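# Fold a flat cardboard box and hold it upright

## Task

Starting from the flat cardboard box, swing the floor panel up relative to the back wall, then swing the front wall over relative to the floor. At the end the right gripper (its grip alone matters) must be gripping the box by the front wall, and the box must sit on its back wall (the narrow strip joining floor and lid), with the floor vertical, the front wall (the narrow strip on the far side of the floor) lying across the top, and no part of the box projecting past the table edge.

## Robot and tools

Robot: two six-joint arms, left_arm and right_arm, each ending in a two-finger gripper. Every row of numbers sent to the robot has 14 entries: left_arm's waist, shoulder, elbow, wrist pitch, wrist yaw, wrist roll, then its opening, followed by the same seven for right_arm. Both arms are always written, even if only one should move. Joint values are absolute target angles in radians, on the same scale the result's Joint positions line prints. Stated ranges per arm: waist -2.618 to 3.054, shoulder 0.000 to 3.142, elbow 0.000 to 3.142, wrist pitch -1.571 to 1.571, wrist yaw -1.571 to 1.571, wrist roll -2.094 to 2.094; true ends may differ by up to 0.059 rad. A target more than 0.059 past a stated end, and beyond the joint's current angle, gets the call refused; one past the real end is clipped and the result reports "joint sent to its limit". Opening runs from -1 (closed) to +1 (fully open), an absolute command, not a change.

Frames: the scene frame has its origin at table-top height between the two arm bases, +x out over the table, +z up, left_arm on +y. left_arm's base sits near (+0.003, +0.298, +0.012) m, right_arm's near (-0.005, -0.342, +0.011) m, both nearly level. Each gripper's end_effector_position (metres) and end_effector_quat_wxyz are reported in that arm's own base frame and can be off by a few centimetres. The fingers point along the gripper's +z and close along its y; the reported point is between the pads, about 1 cm behind the tips.

Tools:
- execute_actions(actions, cameras): actions is a list of actions; each action is up to 15 rows of 14 numbers, one row per 1/30 s step, the last row held if fewer than 15. Each joint's target is kept within 0.339 rad (waist, shoulder, elbow) or 2.2 rad (wrist joints) of its measured angle per step, and big jumps that would shift a gripper over 200 mm are scaled back, so distant targets need several actions. An empty actions list returns the full state and all camera images.
- move(target, speed, blend, opening_speed, grip_force, blocking, cameras): target is one 14-number row of absolute joint angles and openings, or a list of up to 15 such rows visited in order within a 10 s budget. All joints interpolate together, so grippers trace curves and nothing is avoided automatically. speed is in rad/s for the joint with the longest travel (0.01 to 12.57, default 0.5), one value or one per leg. blend (rad) rounds corners at intermediate rows; 0 stops at each. opening_speed is how fast openings change per second on the -1..+1 scale (at least 0.2). grip_force is newtons per pad, 10 to 50, one value or one per arm, and persists; lower values close slowly. blocking=false returns after about 0.5 s while motion continues; a new move then takes over. The result adds a move: line such as done, off_target (resting over 0.035 rad from target), moving, held or fault, plus limits=held if steps were withheld.
- wait(seconds 0 to 10): holds the last commands and lets a running move proceed.
- stop(): brakes the running move; braking needs distance.
- zoom_image(camera, region [x0,y0,x1,y1] in pixels, at most 504x504) enlarges part of the latest image from cam_high, cam_low, cam_left_wrist or cam_right_wrist.
- show_instructions(): shows the reference pages (a box data card).
- finished_scene(scene): ends the scene irreversibly; call it only once the box is folded and held as required.

Cameras: cam_high and cam_low (504x504) are fixed on a beam behind the arms; cam_left_wrist and cam_right_wrist (896x504) ride on the grippers. Images arrive only when requested or when actions is empty.

Result lines: Joint positions and Joint velocities list each arm in joint order, ending with the finger gap in metres (0.093 open) and its rate. Joint targets shows what the joints are currently driven toward; resend them to hold still. Tool commands gives current gripper commands; to leave a gripper alone, resend its command, since 0 is a real half-open command. grip_measured is the gripper motor reading on the -1..+1 scale; pads meet near -0.94 and each millimetre of object width adds about 0.0208. To grip a rigid flat part firmly, command about 0.24 below its width's reading and keep sending that value; to release, send a value well above it. A reading near -1 alone does not prove a thin part is held. Joint torques are in N m, positive toward larger angles, noisy and offset, and joints 1 to 3 wrap at ±28 N m. "joint command not followed" means a clearance check altered targets; MOTOR HOT warns of heating, and at 90 °C that arm folds and stays idle.

Avoid: letting the box or any part fall or hang over the table edge, slamming into the table, the bar, plate or rail behind it, or the other arm, squeezing the other arm's fingers, pulling on the wrist camera cables, fast contacts and targets set far beyond a contact point (both press harder), and holding stretched or straining poses for long, which heats motors.

Each tool is called after "Call:" as name([rows], argument=value, ...), one row to a line, values as JSON.

Reference images:

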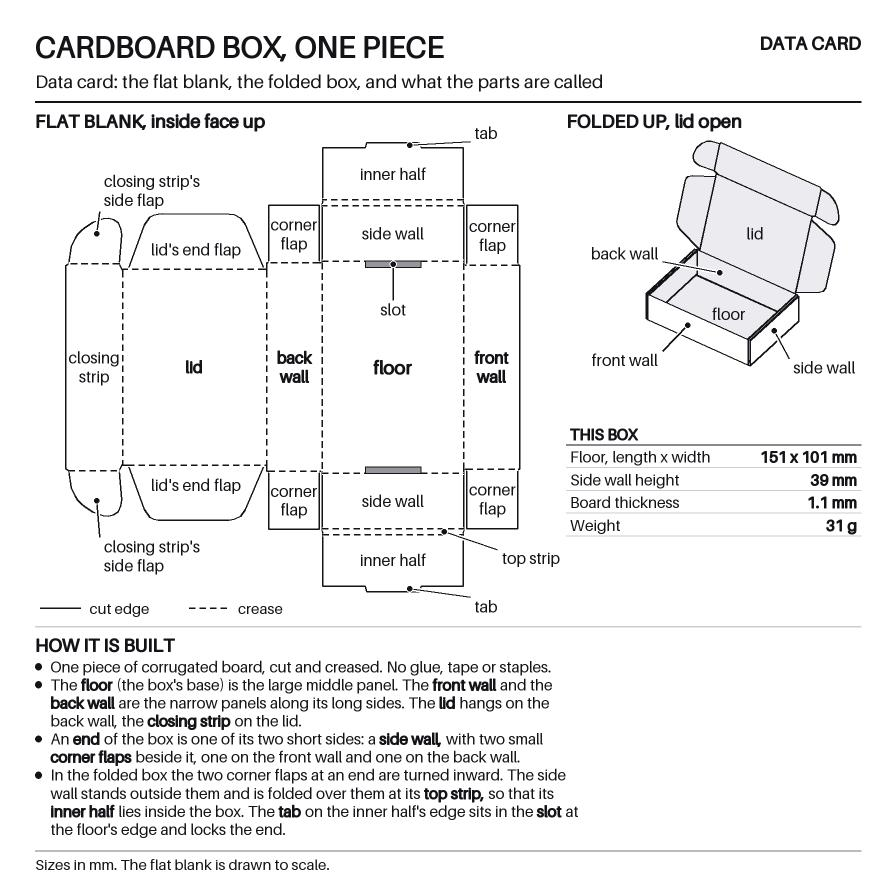

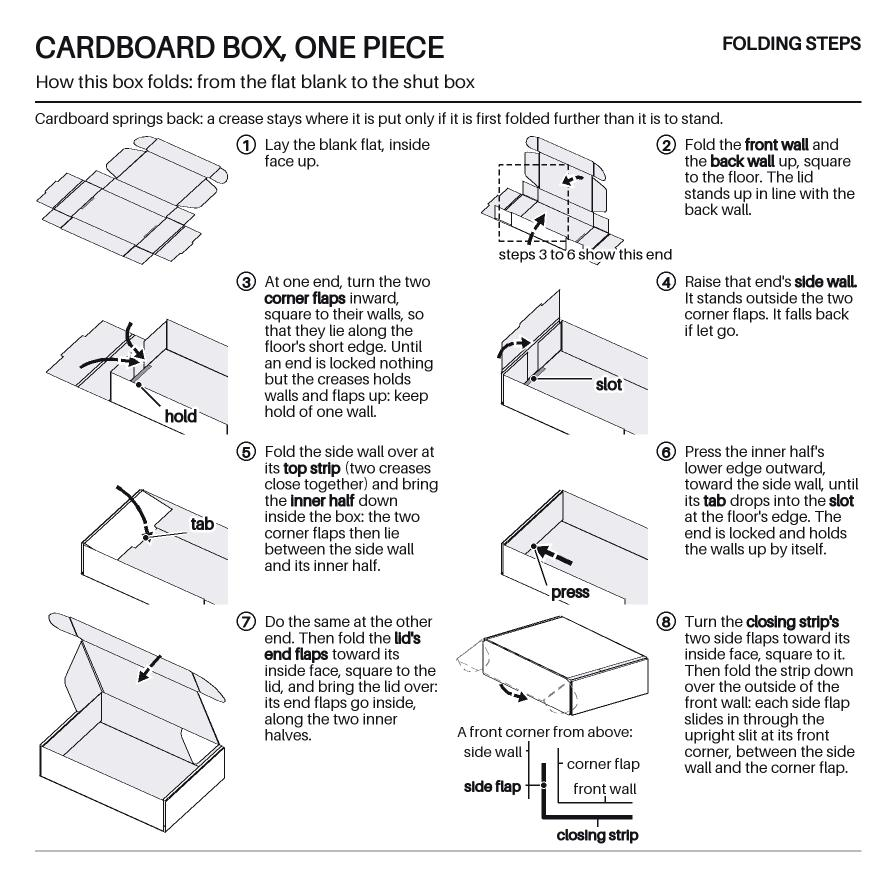

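## Session

Call:
execute_actions(actions=[])

Scene clock: 0.00 s.
left_arm: end_effector_position=(+0.3780, +0.0030, +0.3952) grip_measured=+1.000 end_effector_quat_wxyz=(+0.700, -0.005, +0.714, +0.002) | right_arm: end_effector_position=(+0.3778, -0.0032, +0.3955) grip_measured=+1.000 end_effector_quat_wxyz=(+0.701, +0.002, +0.713, -0.006)
Joint positions: left_arm=[0.006 1.055 1.041 -0.005 -0.004 -0.004 0.093] | right_arm=[-0.006 1.055 1.041 -0.004 0.004 -0.005 0.093]
Joint velocities: within noise
Joint torques (N m): no reading
Motor temperatures (°C): left_arm=[22 25 26 24 23 23 21] | right_arm=[21 28 25 24 22 23 22]
Heat: left arm: 26 °C; right arm: 28 °C.
Joint targets: left_arm=[0.005 1.056 1.048 -0.012 -0.003 -0.004] | right_arm=[-0.005 1.049 1.050 -0.007 0.003 -0.005]
Tool commands: left_gripper/opening=+1.0 right_gripper/opening=+1.0

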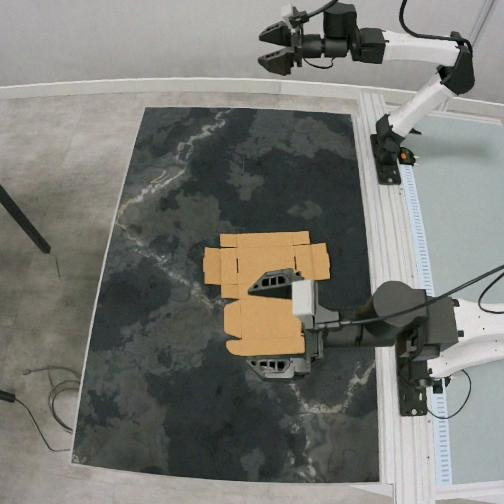

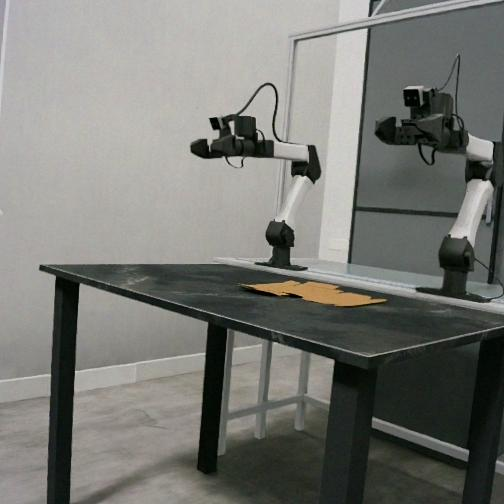

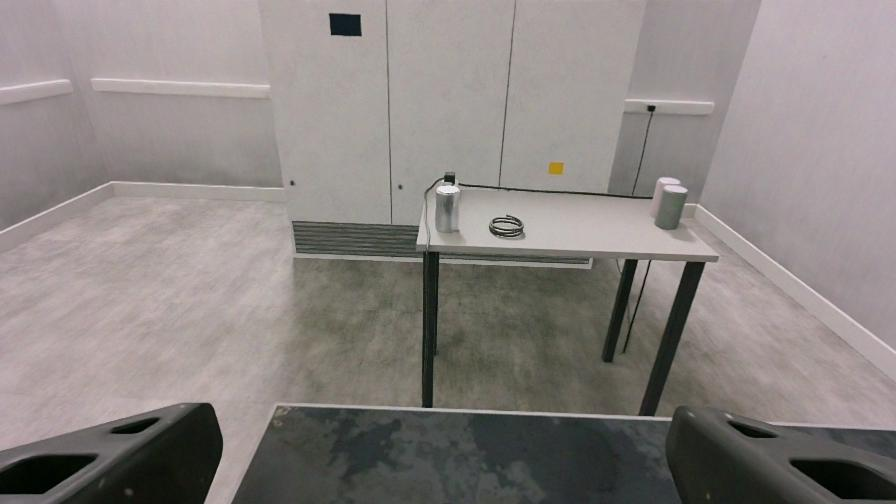

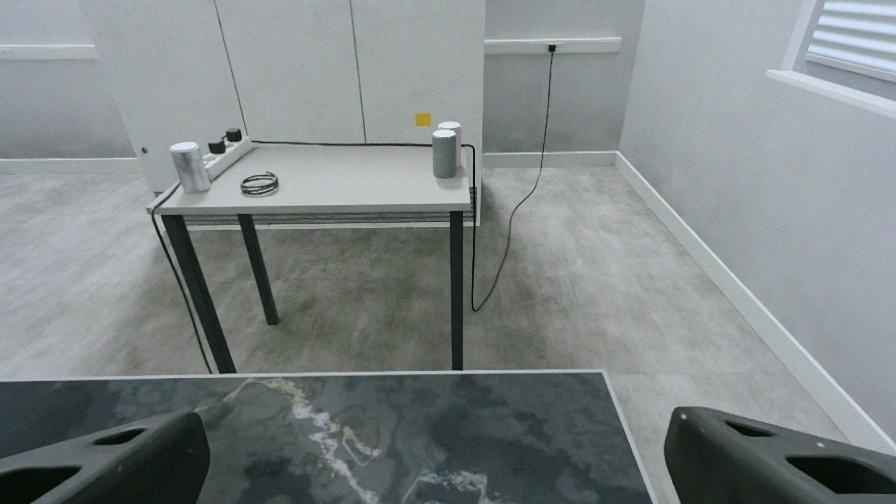

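Call:
zoom_image(camera="cam_high", region=[180, 210, 360, 390])

Call:
zoom_image(camera="cam_low", region=[220, 250, 420, 340])

Scaled by 2.800 from the camera's 504x504 image, which has a finer 720x720 frame.

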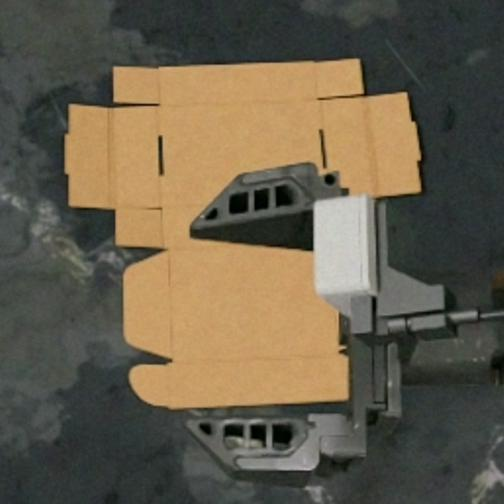

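Scaled by 2.520 from the camera's 504x504 image, which has a finer 720x720 frame.

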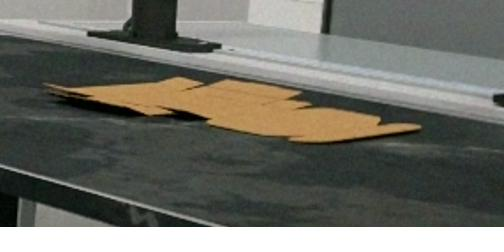

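Call:
move(target=[0.7, 1.055, 1.041, -0.3, 0, 0, 1, 0.4, 0.8, 0.8, -0.7, 0, 0, 1], speed=1.0, cameras=["all"])

Scene clock: 48.10 s.
left_arm: end_effector_position=(+0.2831, +0.2373, +0.3357) grip_measured=+1.000 end_effector_quat_wxyz=(+0.570, -0.273, +0.747, +0.207) | right_arm: end_effector_position=(+0.2544, +0.1049, +0.2175) grip_measured=+1.000 end_effector_quat_wxyz=(+0.433, -0.177, +0.880, +0.083)
Joint positions: left_arm=[0.696 1.055 1.041 -0.254 -0.002 -0.004 0.093] | right_arm=[0.394 0.812 0.814 -0.659 0.004 -0.005 0.093]
Joint torques (N m): left_arm=[0.28 -3.37 7.39 1.73 0.01 0.12] | right_arm=[1.09 -3.15 6.19 1.45 0.06 0.03]
Motor temperatures (°C): left_arm=[22 25 32 31 23 22 21] | right_arm=[21 29 31 33 22 23 21]
Heat: left arm: 32 °C; right arm: 33 °C.
Joint targets: left_arm=[0.701 1.055 1.041 -0.299 -0.001 0.000] | right_arm=[0.400 0.800 0.801 -0.700 0.000 0.000]
move: off_target (left_arm, right_arm); left_arm: the wrist pitch is farthest, 0.046 rad from its target; right_arm: the wrist pitch is farthest, 0.041 rad from its target

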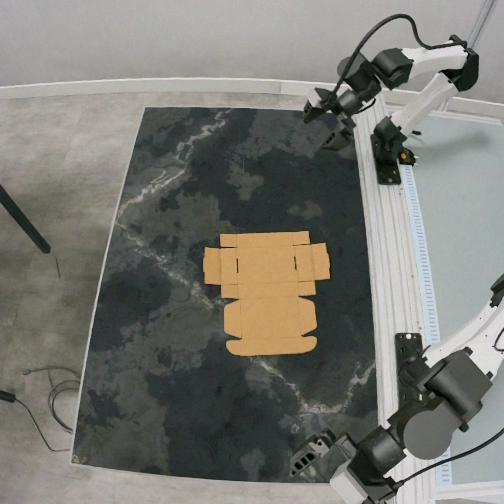

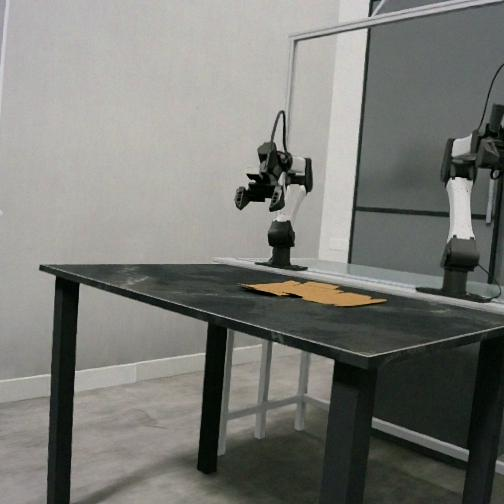

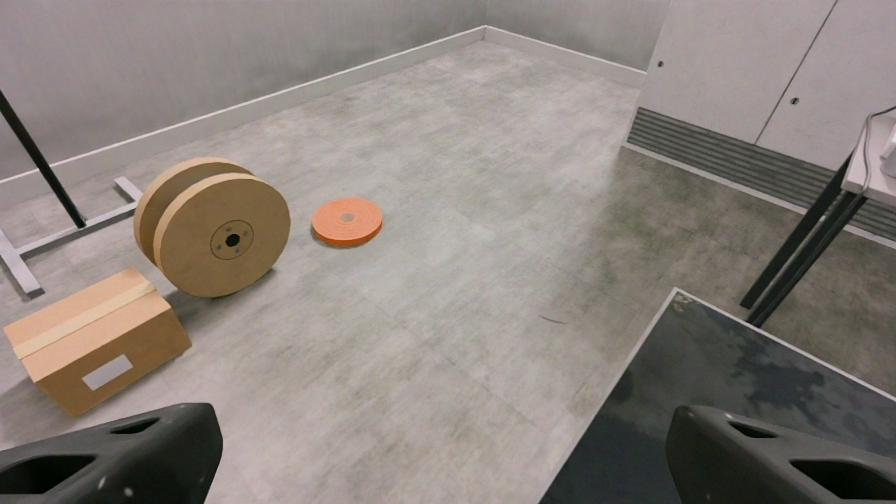

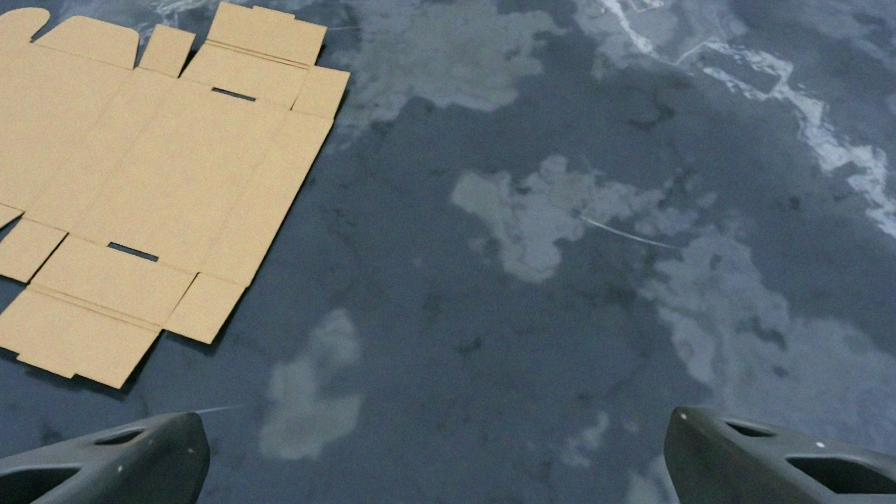

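Call:
zoom_image(camera="cam_right_wrist", region=[0, 50, 380, 400])

Call:
zoom_image(camera="cam_low", region=[230, 270, 400, 320])

Call:
zoom_image(camera="cam_high", region=[180, 210, 360, 390])

Scaled by 1.326 from the camera's 896x504 image, which has a finer 1280x720 frame.

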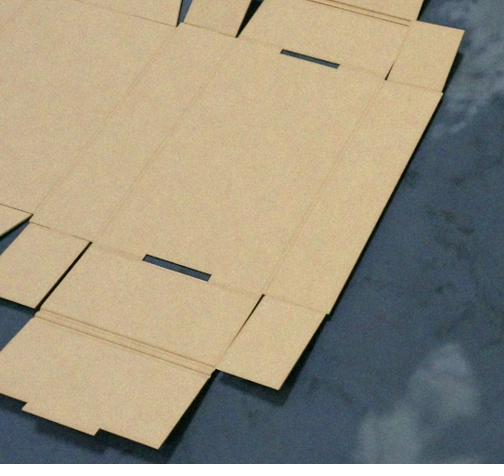

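Scaled by 2.965 from the camera's 504x504 image, which has a finer 720x720 frame.

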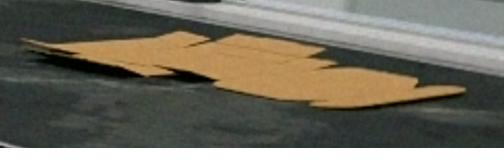

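Scaled by 2.800 from the camera's 504x504 image, which has a finer 720x720 frame.

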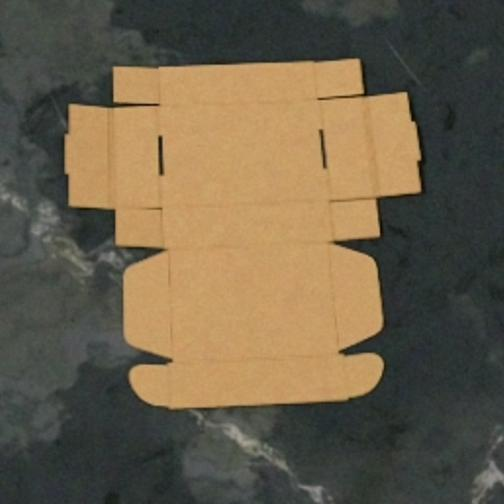

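Call:
move(target=[0.7, 1.055, 1.041, -0.3, 0, 0, 1, 0.452, 1.659, 0.779, 0.276, 0.175, 0.74, -0.2], speed=1.0, cameras=["all"])

Scene clock: 88.33 s.
left_arm: end_effector_position=(+0.2831, +0.2372, +0.3354) grip_measured=+1.000 end_effector_quat_wxyz=(+0.570, -0.274, +0.747, +0.206) | right_arm: end_effector_position=(+0.4090, +0.1673, +0.0922) grip_measured=-0.198 end_effector_quat_wxyz=(+0.416, +0.163, +0.872, +0.202)
Joint positions: left_arm=[0.696 1.055 1.041 -0.255 -0.002 -0.004 0.093] | right_arm=[0.443 1.642 0.788 0.236 0.144 0.739 0.036]
Joint torques (N m): left_arm=[0.16 -3.26 7.41 1.73 0.02 0.12] | right_arm=[1.46 -8.21 5.68 2.38 0.39 0.07]
Heat: left arm: 33 °C; right arm: 32 °C.
Joint targets: left_arm=[0.700 1.055 1.041 -0.301 0.000 0.000] | right_arm=[0.453 1.659 0.778 0.276 0.166 0.750]
move: off_target (left_arm, right_arm); left_arm: the wrist pitch is farthest, 0.045 rad from its target; right_arm: the wrist pitch is farthest, 0.040 rad from its target

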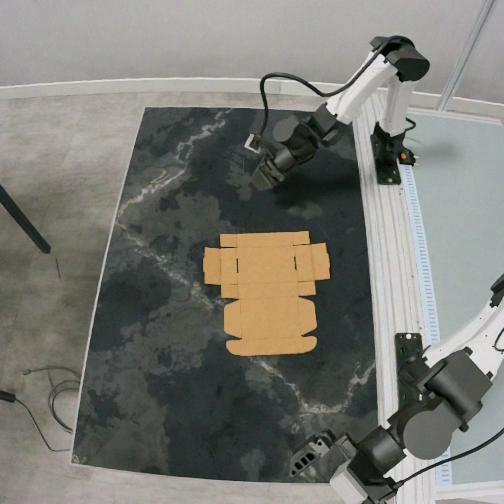

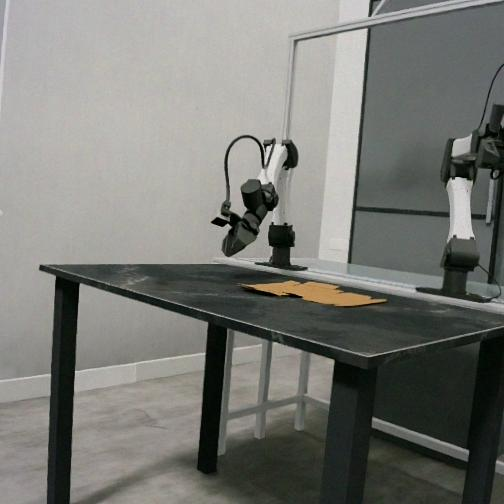

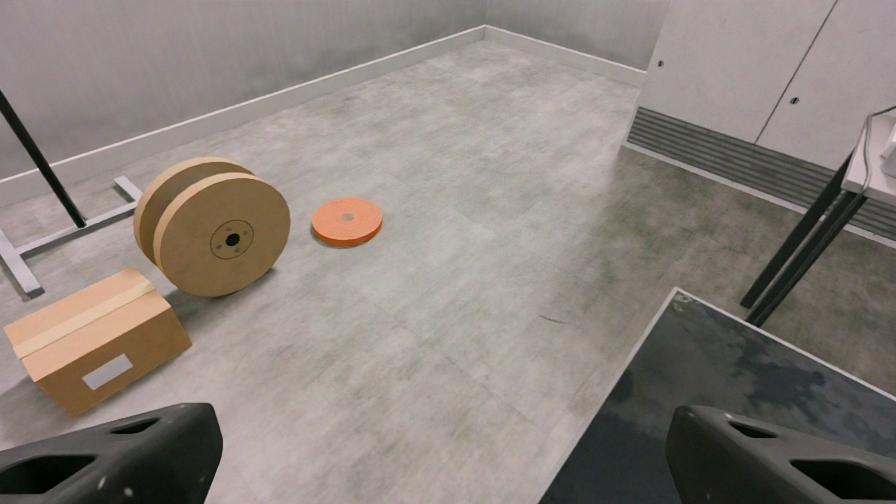

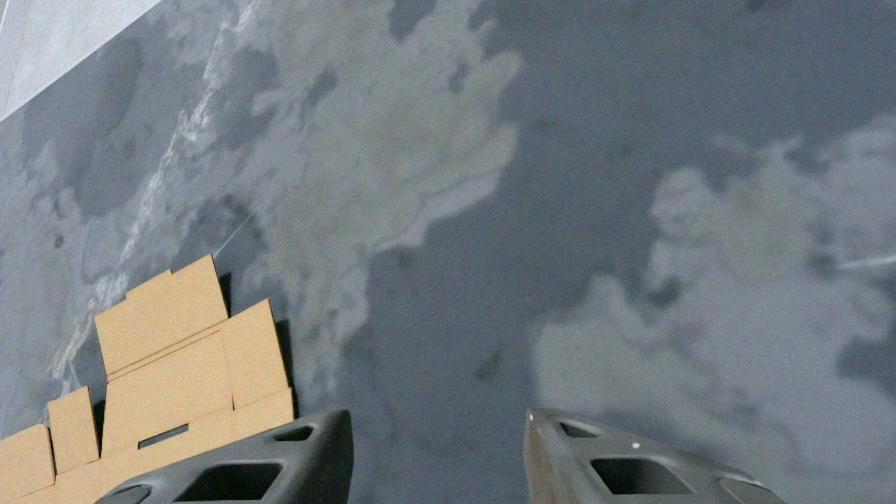

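Call:
move(target=[0.7, 1.055, 1.041, -0.3, 0, 0, 1, 0.661, 1.918, 0.785, 0.56, 0.0, 0.857, -0.2], speed=0.8, cameras=["all"])

Call:
zoom_image(camera="cam_low", region=[220, 210, 400, 330])

Call:
zoom_image(camera="cam_high", region=[180, 180, 360, 360])

Scene clock: 97.90 s.
left_arm: end_effector_position=(+0.2831, +0.2372, +0.3354) grip_measured=+1.000 end_effector_quat_wxyz=(+0.570, -0.274, +0.747, +0.206) | right_arm: end_effector_position=(+0.3737, +0.2840, +0.0390) grip_measured=-0.198 end_effector_quat_wxyz=(+0.350, +0.088, +0.876, +0.319)
Joint positions: left_arm=[0.696 1.055 1.041 -0.255 -0.002 -0.004 0.093] | right_arm=[0.655 1.891 0.788 0.519 0.014 0.848 0.036]
Joint torques (N m): left_arm=[0.18 -3.3 7.42 1.74 0.01 0.12] | right_arm=[1.11 -8.8 5.33 2.45 -0.07 0.02]
Heat: left arm: 33 °C; right arm: 33 °C.
Joint targets: left_arm=[0.700 1.055 1.041 -0.300 0.000 0.000] | right_arm=[0.661 1.918 0.785 0.561 0.000 0.857]
move: off_target (left_arm, right_arm); left_arm: the wrist pitch is farthest, 0.045 rad from its target; right_arm: the wrist pitch is farthest, 0.041 rad from its target

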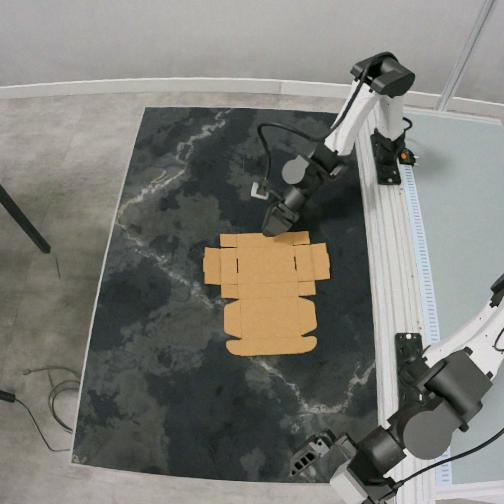

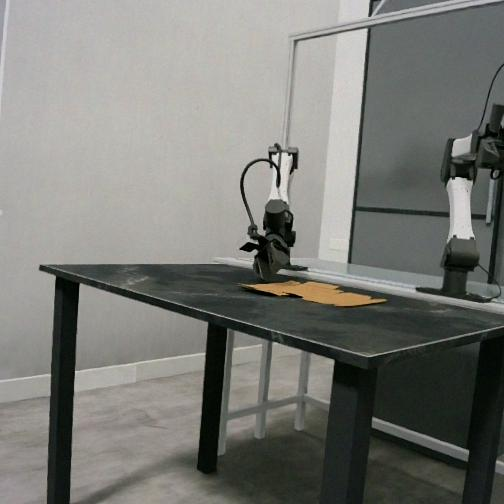

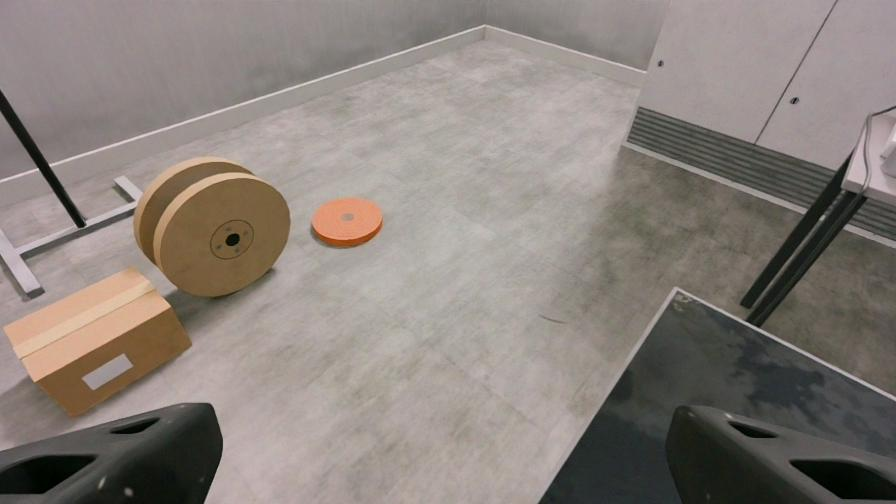

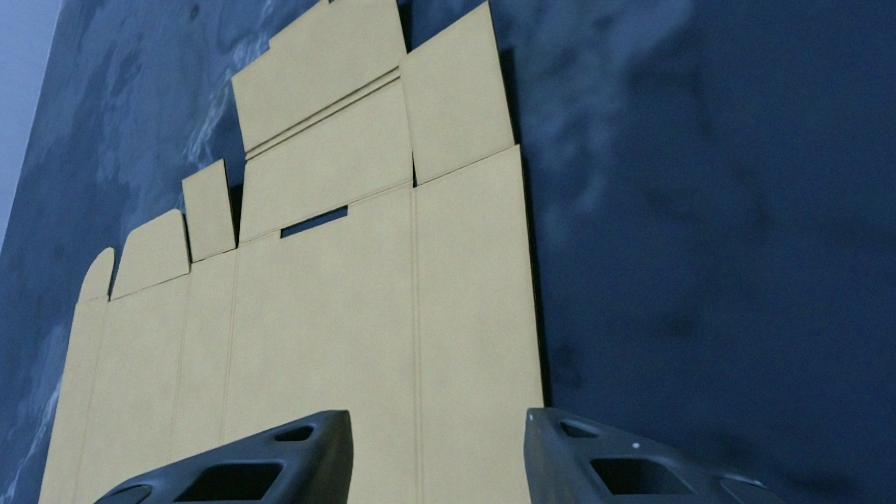

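Scaled by 2.800 from the camera's 504x504 image, which has a finer 720x720 frame.

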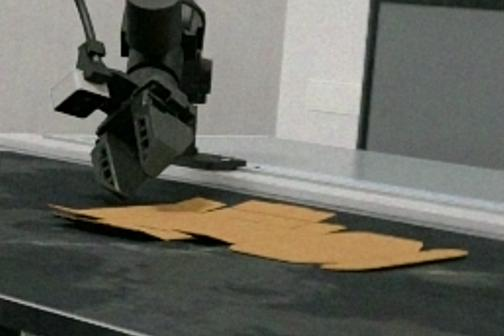

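Scaled by 2.800 from the camera's 504x504 image, which has a finer 720x720 frame.

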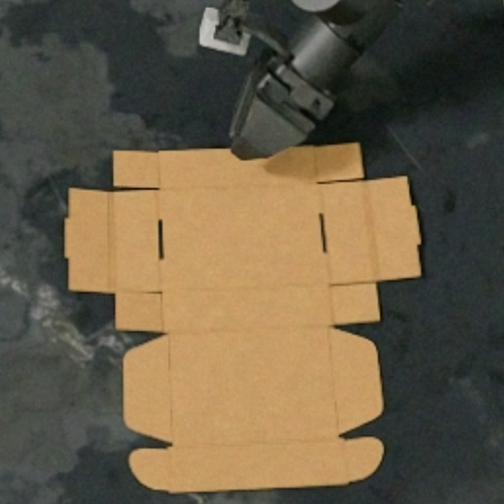

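Call:
move(target=[-0.2816, 1.924, 1.365, -1.0, 0, 0, -1, 0.661, 1.974, 0.772, 0.629, 0.0, 0.857, -0.2], speed=0.9, cameras=["all"])

Call:
zoom_image(camera="cam_right_wrist", region=[300, 200, 700, 504])

Call:
zoom_image(camera="cam_low", region=[230, 230, 400, 330])

Scene clock: 113.07 s.
left_arm: end_effector_position=(+0.3335, -0.0982, +0.0341) grip_measured=-0.980 end_effector_quat_wxyz=(+0.001, +0.141, +0.990, +0.000) | right_arm: end_effector_position=(+0.3788, +0.2879, +0.0338) grip_measured=-0.198 end_effector_quat_wxyz=(+0.360, +0.087, +0.869, +0.328)
Joint positions: left_arm=[-0.287 1.919 1.334 -0.985 -0.001 -0.004 0] | right_arm=[0.655 1.937 0.788 0.595 0.014 0.848 0.036]
Joint torques (N m): left_arm=[0.25 -8.73 8.03 0.15 0.03 0.11] | right_arm=[1.14 -8.01 4.18 2.39 -0.04 0.03]
Heat: left arm: 34 °C; right arm: 34 °C.
Joint targets: left_arm=[-0.282 1.925 1.365 -0.999 0.000 0.000] | right_arm=[0.661 1.975 0.773 0.629 0.000 0.856]
move: off_target (right_arm); right_arm: the shoulder is farthest, 0.037 rad from its target

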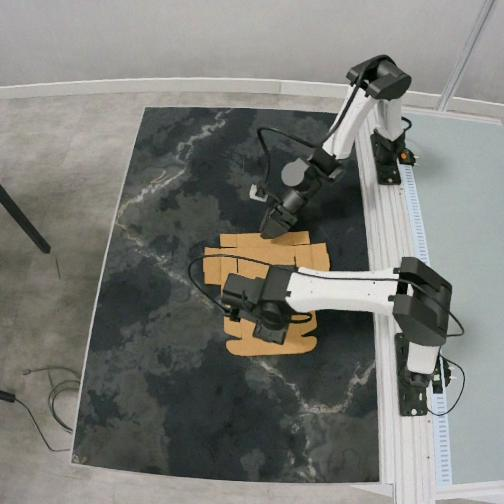

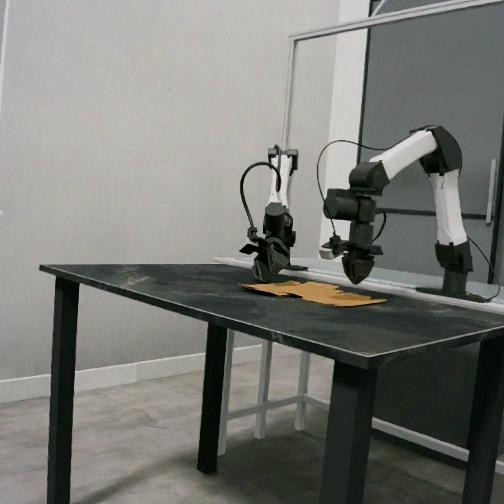

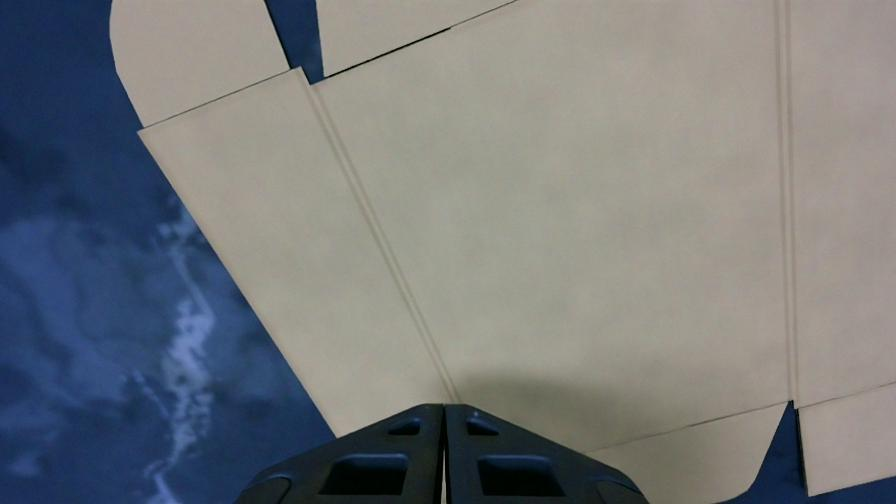

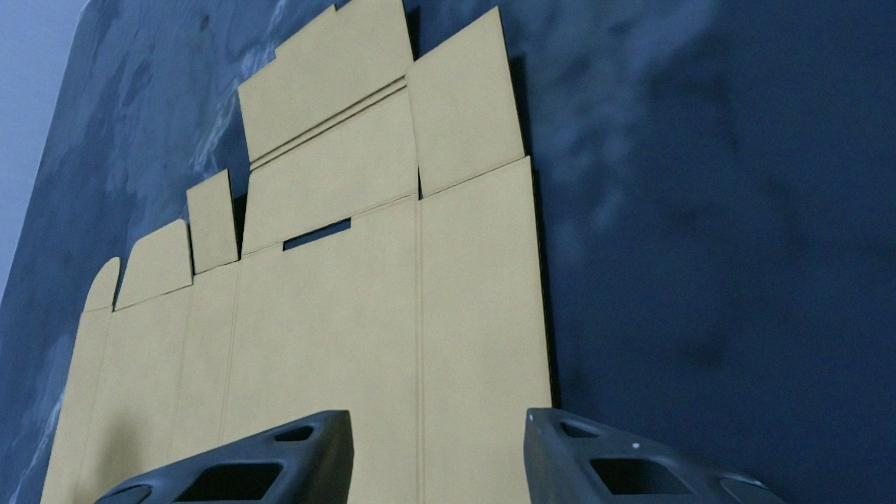

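Scaled by 1.260 from the camera's 896x504 image, which has a finer 1280x720 frame.

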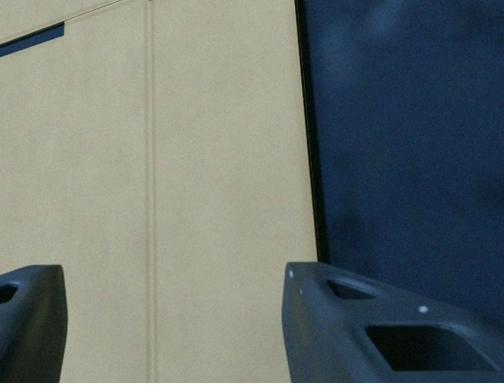

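Scaled by 2.965 from the camera's 504x504 image, which has a finer 720x720 frame.

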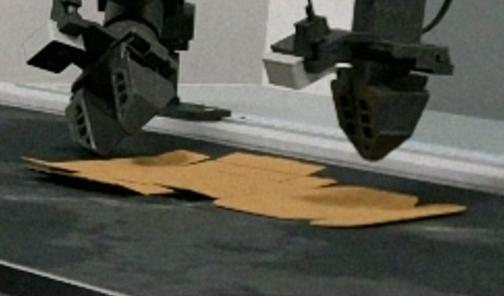

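Call:
move(target=[-0.2816, 1.993, 1.268, -0.846, 0, 0, -1, 0.661, 1.988, 0.772, 0.640, 0.0, 0.857, -0.2], speed=0.3, cameras=["cam_right_wrist", "cam_low"])

Call:
zoom_image(camera="cam_low", region=[230, 240, 400, 320])

Scene clock: 121.37 s.
left_arm: end_effector_position=(+0.3366, -0.0991, +0.0009) grip_measured=-0.980 end_effector_quat_wxyz=(-0.001, +0.141, +0.990, +0.001) | right_arm: end_effector_position=(+0.3800, +0.2889, +0.0338) grip_measured=-0.198 end_effector_quat_wxyz=(+0.363, +0.087, +0.867, +0.331)
Joint positions: left_arm=[-0.287 1.982 1.281 -0.872 -0.001 -0.004 0] | right_arm=[0.655 1.944 0.788 0.612 0.014 0.848 0.036]
Joint torques (N m): left_arm=[0.29 -8.64 4.42 0.53 0.02 0.12] | right_arm=[1.14 -7.47 4.11 2.33 -0.04 0.04]
Heat: left arm: 34 °C; right arm: 35 °C.
Joint targets: left_arm=[-0.282 1.992 1.268 -0.845 0.000 0.000] | right_arm=[0.661 1.988 0.772 0.640 0.000 0.857]
move: off_target (right_arm); right_arm: the shoulder is farthest, 0.044 rad from its target
Images, in order (width x height): cam_low 504x504, cam_right_wrist 896x504.

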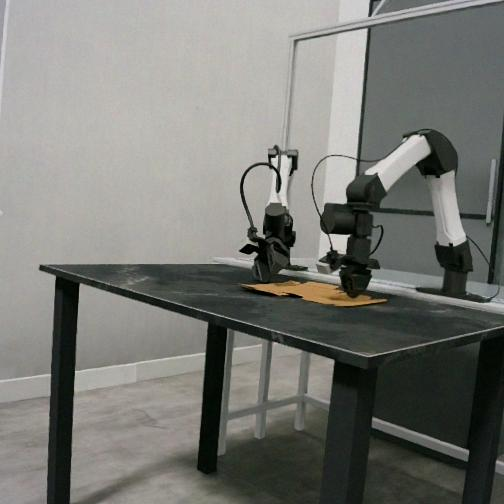

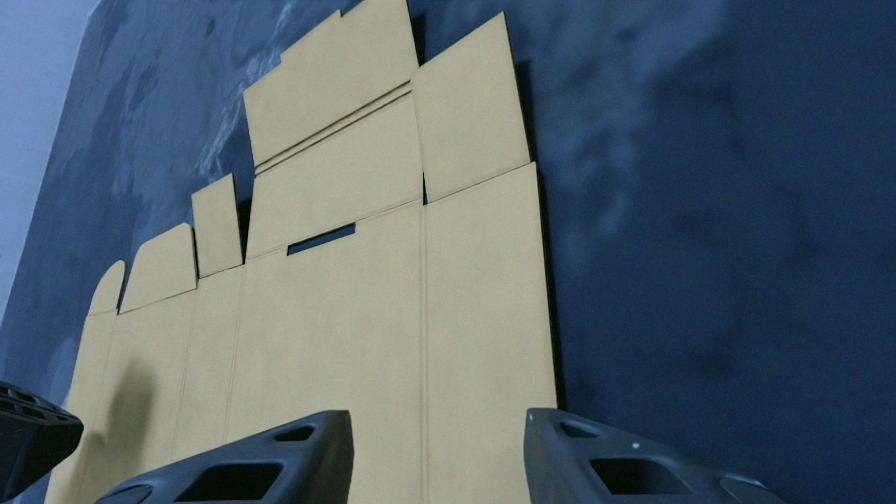

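Scaled by 2.965 from the camera's 504x504 image, which has a finer 720x720 frame.

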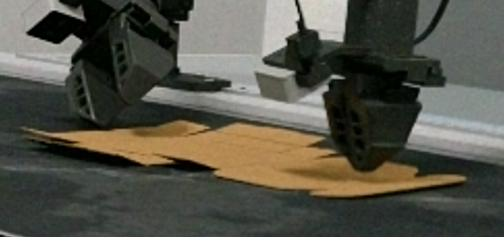

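Call:
move(target=[-0.2816, 1.993, 1.268, -0.846, 0, 0, -1, 0.697, 2.004, 0.818, 0.623, 0.036, 0.857, -0.2], speed=0.1, cameras=["cam_right_wrist", "cam_low"])

Call:
zoom_image(camera="cam_low", region=[230, 240, 400, 320])

Scene clock: 129.20 s.
left_arm: end_effector_position=(+0.3366, -0.0991, +0.0009) grip_measured=-0.980 end_effector_quat_wxyz=(-0.001, +0.141, +0.990, +0.001) | right_arm: end_effector_position=(+0.3806, +0.2932, +0.0330) grip_measured=-0.198 end_effector_quat_wxyz=(+0.374, +0.084, +0.866, +0.320)
Joint positions: left_arm=[-0.287 1.982 1.281 -0.872 -0.001 -0.004 0] | right_arm=[0.676 1.957 0.8 0.614 0.056 0.839 0.036]
Joint torques (N m): left_arm=[0.39 -8.59 4.45 0.52 0 0.12] | right_arm=[2.52 -7.27 6.72 2.11 0.01 0.04]
Heat: left arm: 33 °C; right arm: 35 °C.
Joint targets: left_arm=[-0.282 1.993 1.268 -0.846 0.000 0.000] | right_arm=[0.697 2.004 0.818 0.622 0.045 0.848]
move: off_target (right_arm); right_arm: the shoulder is farthest, 0.047 rad from its target
Images, in order (width x height): cam_low 504x504, cam_right_wrist 896x504.

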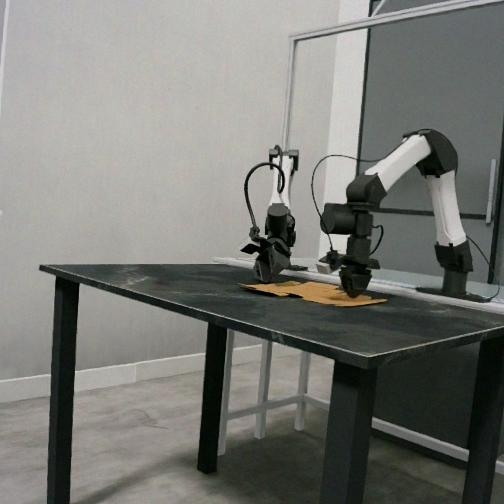

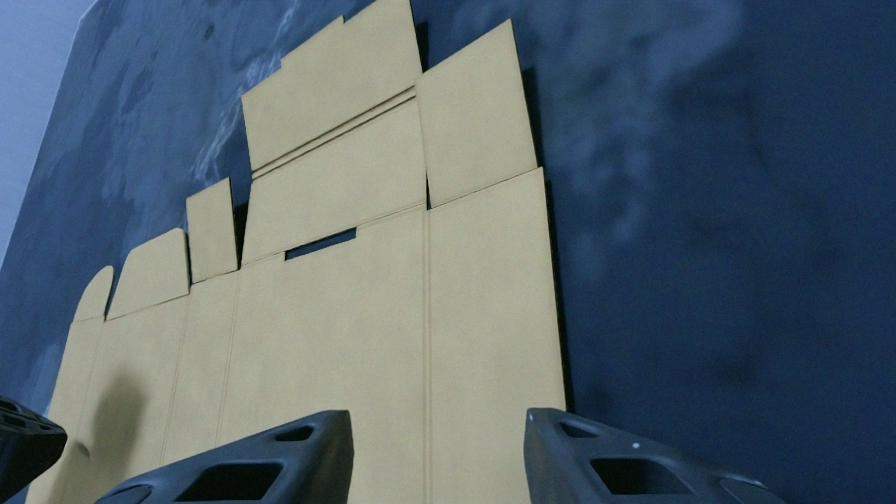

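Scaled by 2.965 from the camera's 504x504 image, which has a finer 720x720 frame.

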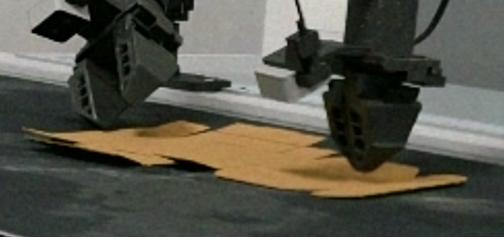

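Call:
zoom_image(camera="cam_right_wrist", region=[480, 330, 680, 504])

Scaled by 2.520 from the camera's 896x504 image, which has a finer 1280x720 frame.

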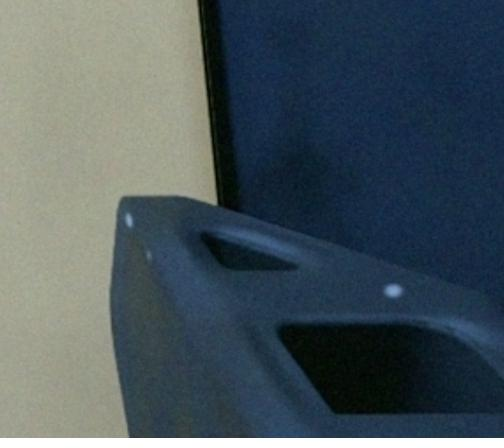

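Call:
move([
  [-0.2816, 1.993, 1.268, -0.846, 0, 0, -1, 0.676, 1.93, 0.8, 0.64, 0.05, 0.857, -0.2],
  [-0.2816, 1.993, 1.268, -0.846, 0, 0, -1, 0.637, 1.91, 0.745, 0.637, 0.0, 0.857, -0.2],
], speed=0.3, blend=0.02, cameras=["cam_right_wrist", "cam_low"])

Call:
zoom_image(camera="cam_low", region=[230, 240, 400, 320])

Call:
zoom_image(camera="cam_right_wrist", region=[400, 250, 700, 504])

Scene clock: 139.67 s.
left_arm: end_effector_position=(+0.3366, -0.0991, +0.0009) grip_measured=-0.980 end_effector_quat_wxyz=(-0.001, +0.141, +0.990, +0.001) | right_arm: end_effector_position=(+0.3794, +0.2843, +0.0343) grip_measured=-0.199 end_effector_quat_wxyz=(+0.362, +0.093, +0.863, +0.339)
Joint positions: left_arm=[-0.287 1.982 1.281 -0.872 -0.001 -0.004 0] | right_arm=[0.642 1.938 0.767 0.638 -0.002 0.859 0.036]
Joint torques (N m): left_arm=[0.35 -8.62 4.51 0.53 0 0.11] | right_arm=[-0.08 -14.58 3.6 2 0.02 0.02]
Heat: left arm: 32 °C; right arm: 34 °C.
Joint targets: left_arm=[-0.282 1.993 1.268 -0.846 0.000 0.000] | right_arm=[0.636 1.910 0.745 0.637 -0.009 0.866]
move: done
Images, in order (width x height): cam_low 504x504, cam_right_wrist 896x504.

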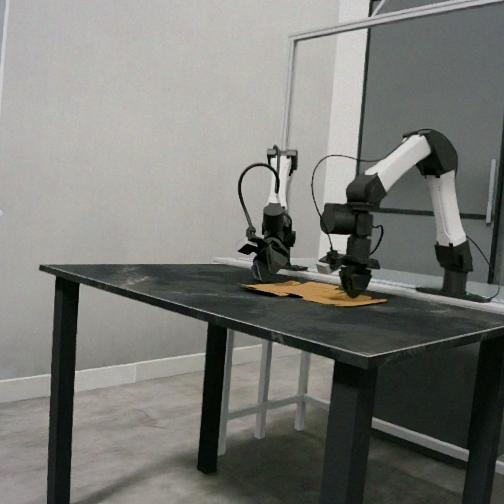

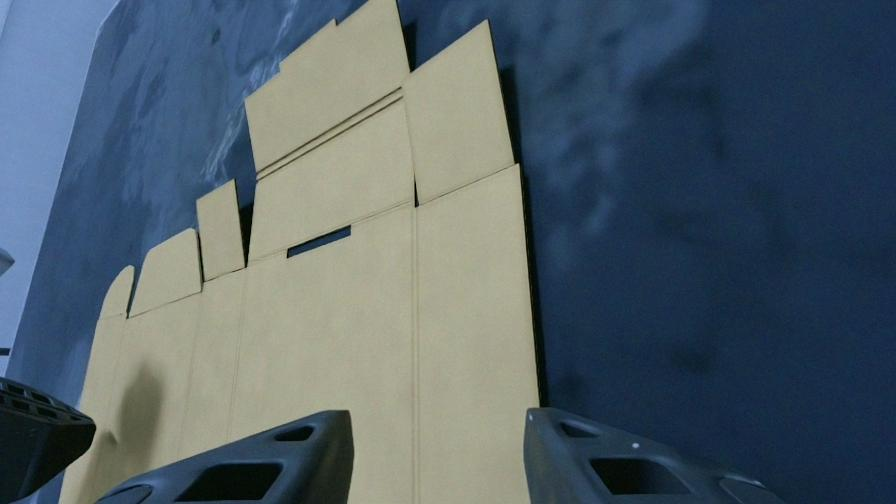

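Scaled by 2.965 from the camera's 504x504 image, which has a finer 720x720 frame.

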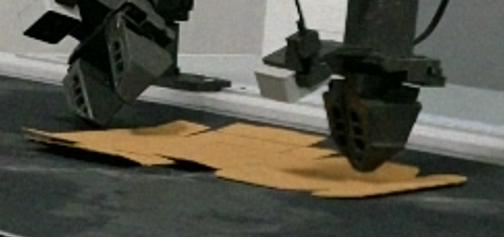

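Scaled by 1.680 from the camera's 896x504 image, which has a finer 1280x720 frame.

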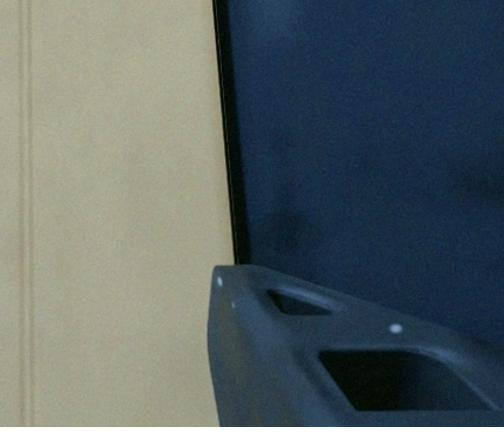

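Call:
move([
  [-0.2816, 1.993, 1.268, -0.846, 0, 0, -1, 0.642, 1.90, 0.767, 0.64, 0.0, 0.857, -0.2],
  [-0.2816, 1.993, 1.268, -0.846, 0, 0, -1, 0.58, 1.89, 0.72, 0.65, -0.04, 0.857, -0.2],
], speed=0.3, blend=0.02, cameras=["cam_right_wrist", "cam_low"])

Call:
zoom_image(camera="cam_low", region=[230, 250, 330, 310])

Call:
zoom_image(camera="cam_right_wrist", region=[400, 250, 700, 504])

Scene clock: 151.57 s.
left_arm: end_effector_position=(+0.3366, -0.0991, +0.0009) grip_measured=-0.980 end_effector_quat_wxyz=(-0.001, +0.141, +0.990, +0.001) | right_arm: end_effector_position=(+0.3842, +0.2666, +0.0349) grip_measured=-0.199 end_effector_quat_wxyz=(+0.360, +0.106, +0.862, +0.341)
Joint positions: left_arm=[-0.287 1.982 1.281 -0.872 -0.001 -0.004 0] | right_arm=[0.593 1.918 0.741 0.643 -0.037 0.859 0.036]
Joint torques (N m): left_arm=[0.38 -8.58 4.45 0.57 0.01 0.13] | right_arm=[-0.02 -14.34 3.7 2.1 0.03 -0.06]
Motor temperatures (°C): left_arm=[21 29 31 28 23 22 21] | right_arm=[21 37 30 35 22 23 21]
Heat: left arm: 31 °C; right arm: 37 °C.
Joint targets: left_arm=[-0.282 1.993 1.268 -0.846 0.000 0.000] | right_arm=[0.587 1.890 0.720 0.649 -0.041 0.857]
move: done; blend cut to 0.0111 rad at target 1
Images, in order (width x height): cam_low 504x504, cam_right_wrist 896x504.

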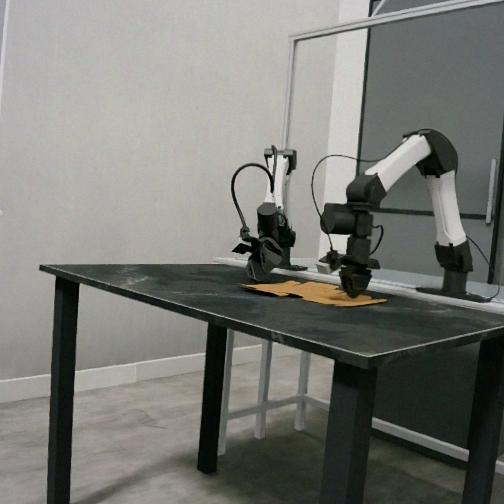

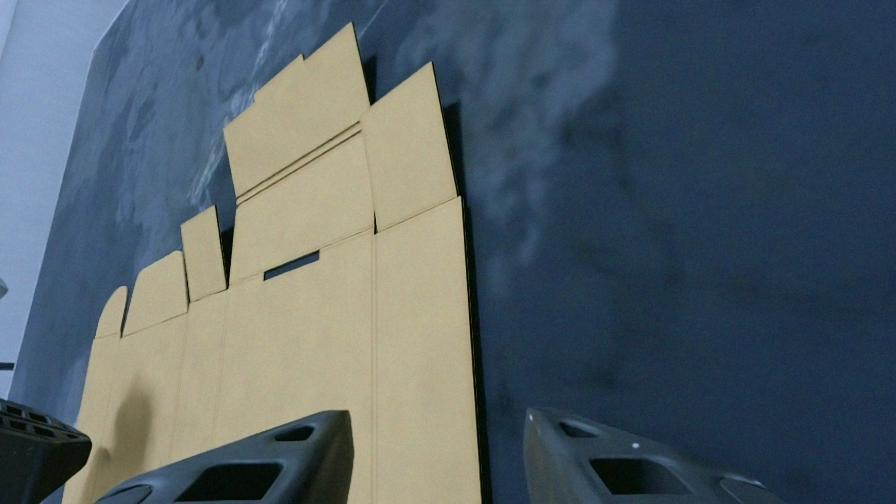

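Scaled by 5.040 from the camera's 504x504 image, which has a finer 720x720 frame.

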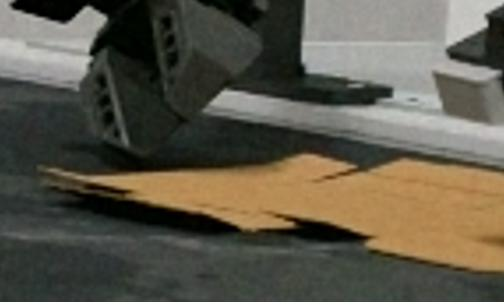

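Scaled by 1.680 from the camera's 896x504 image, which has a finer 1280x720 frame.

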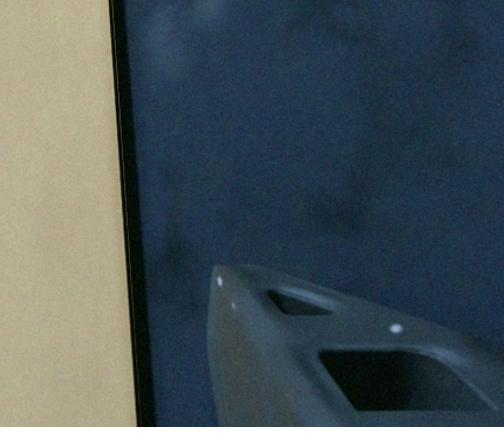

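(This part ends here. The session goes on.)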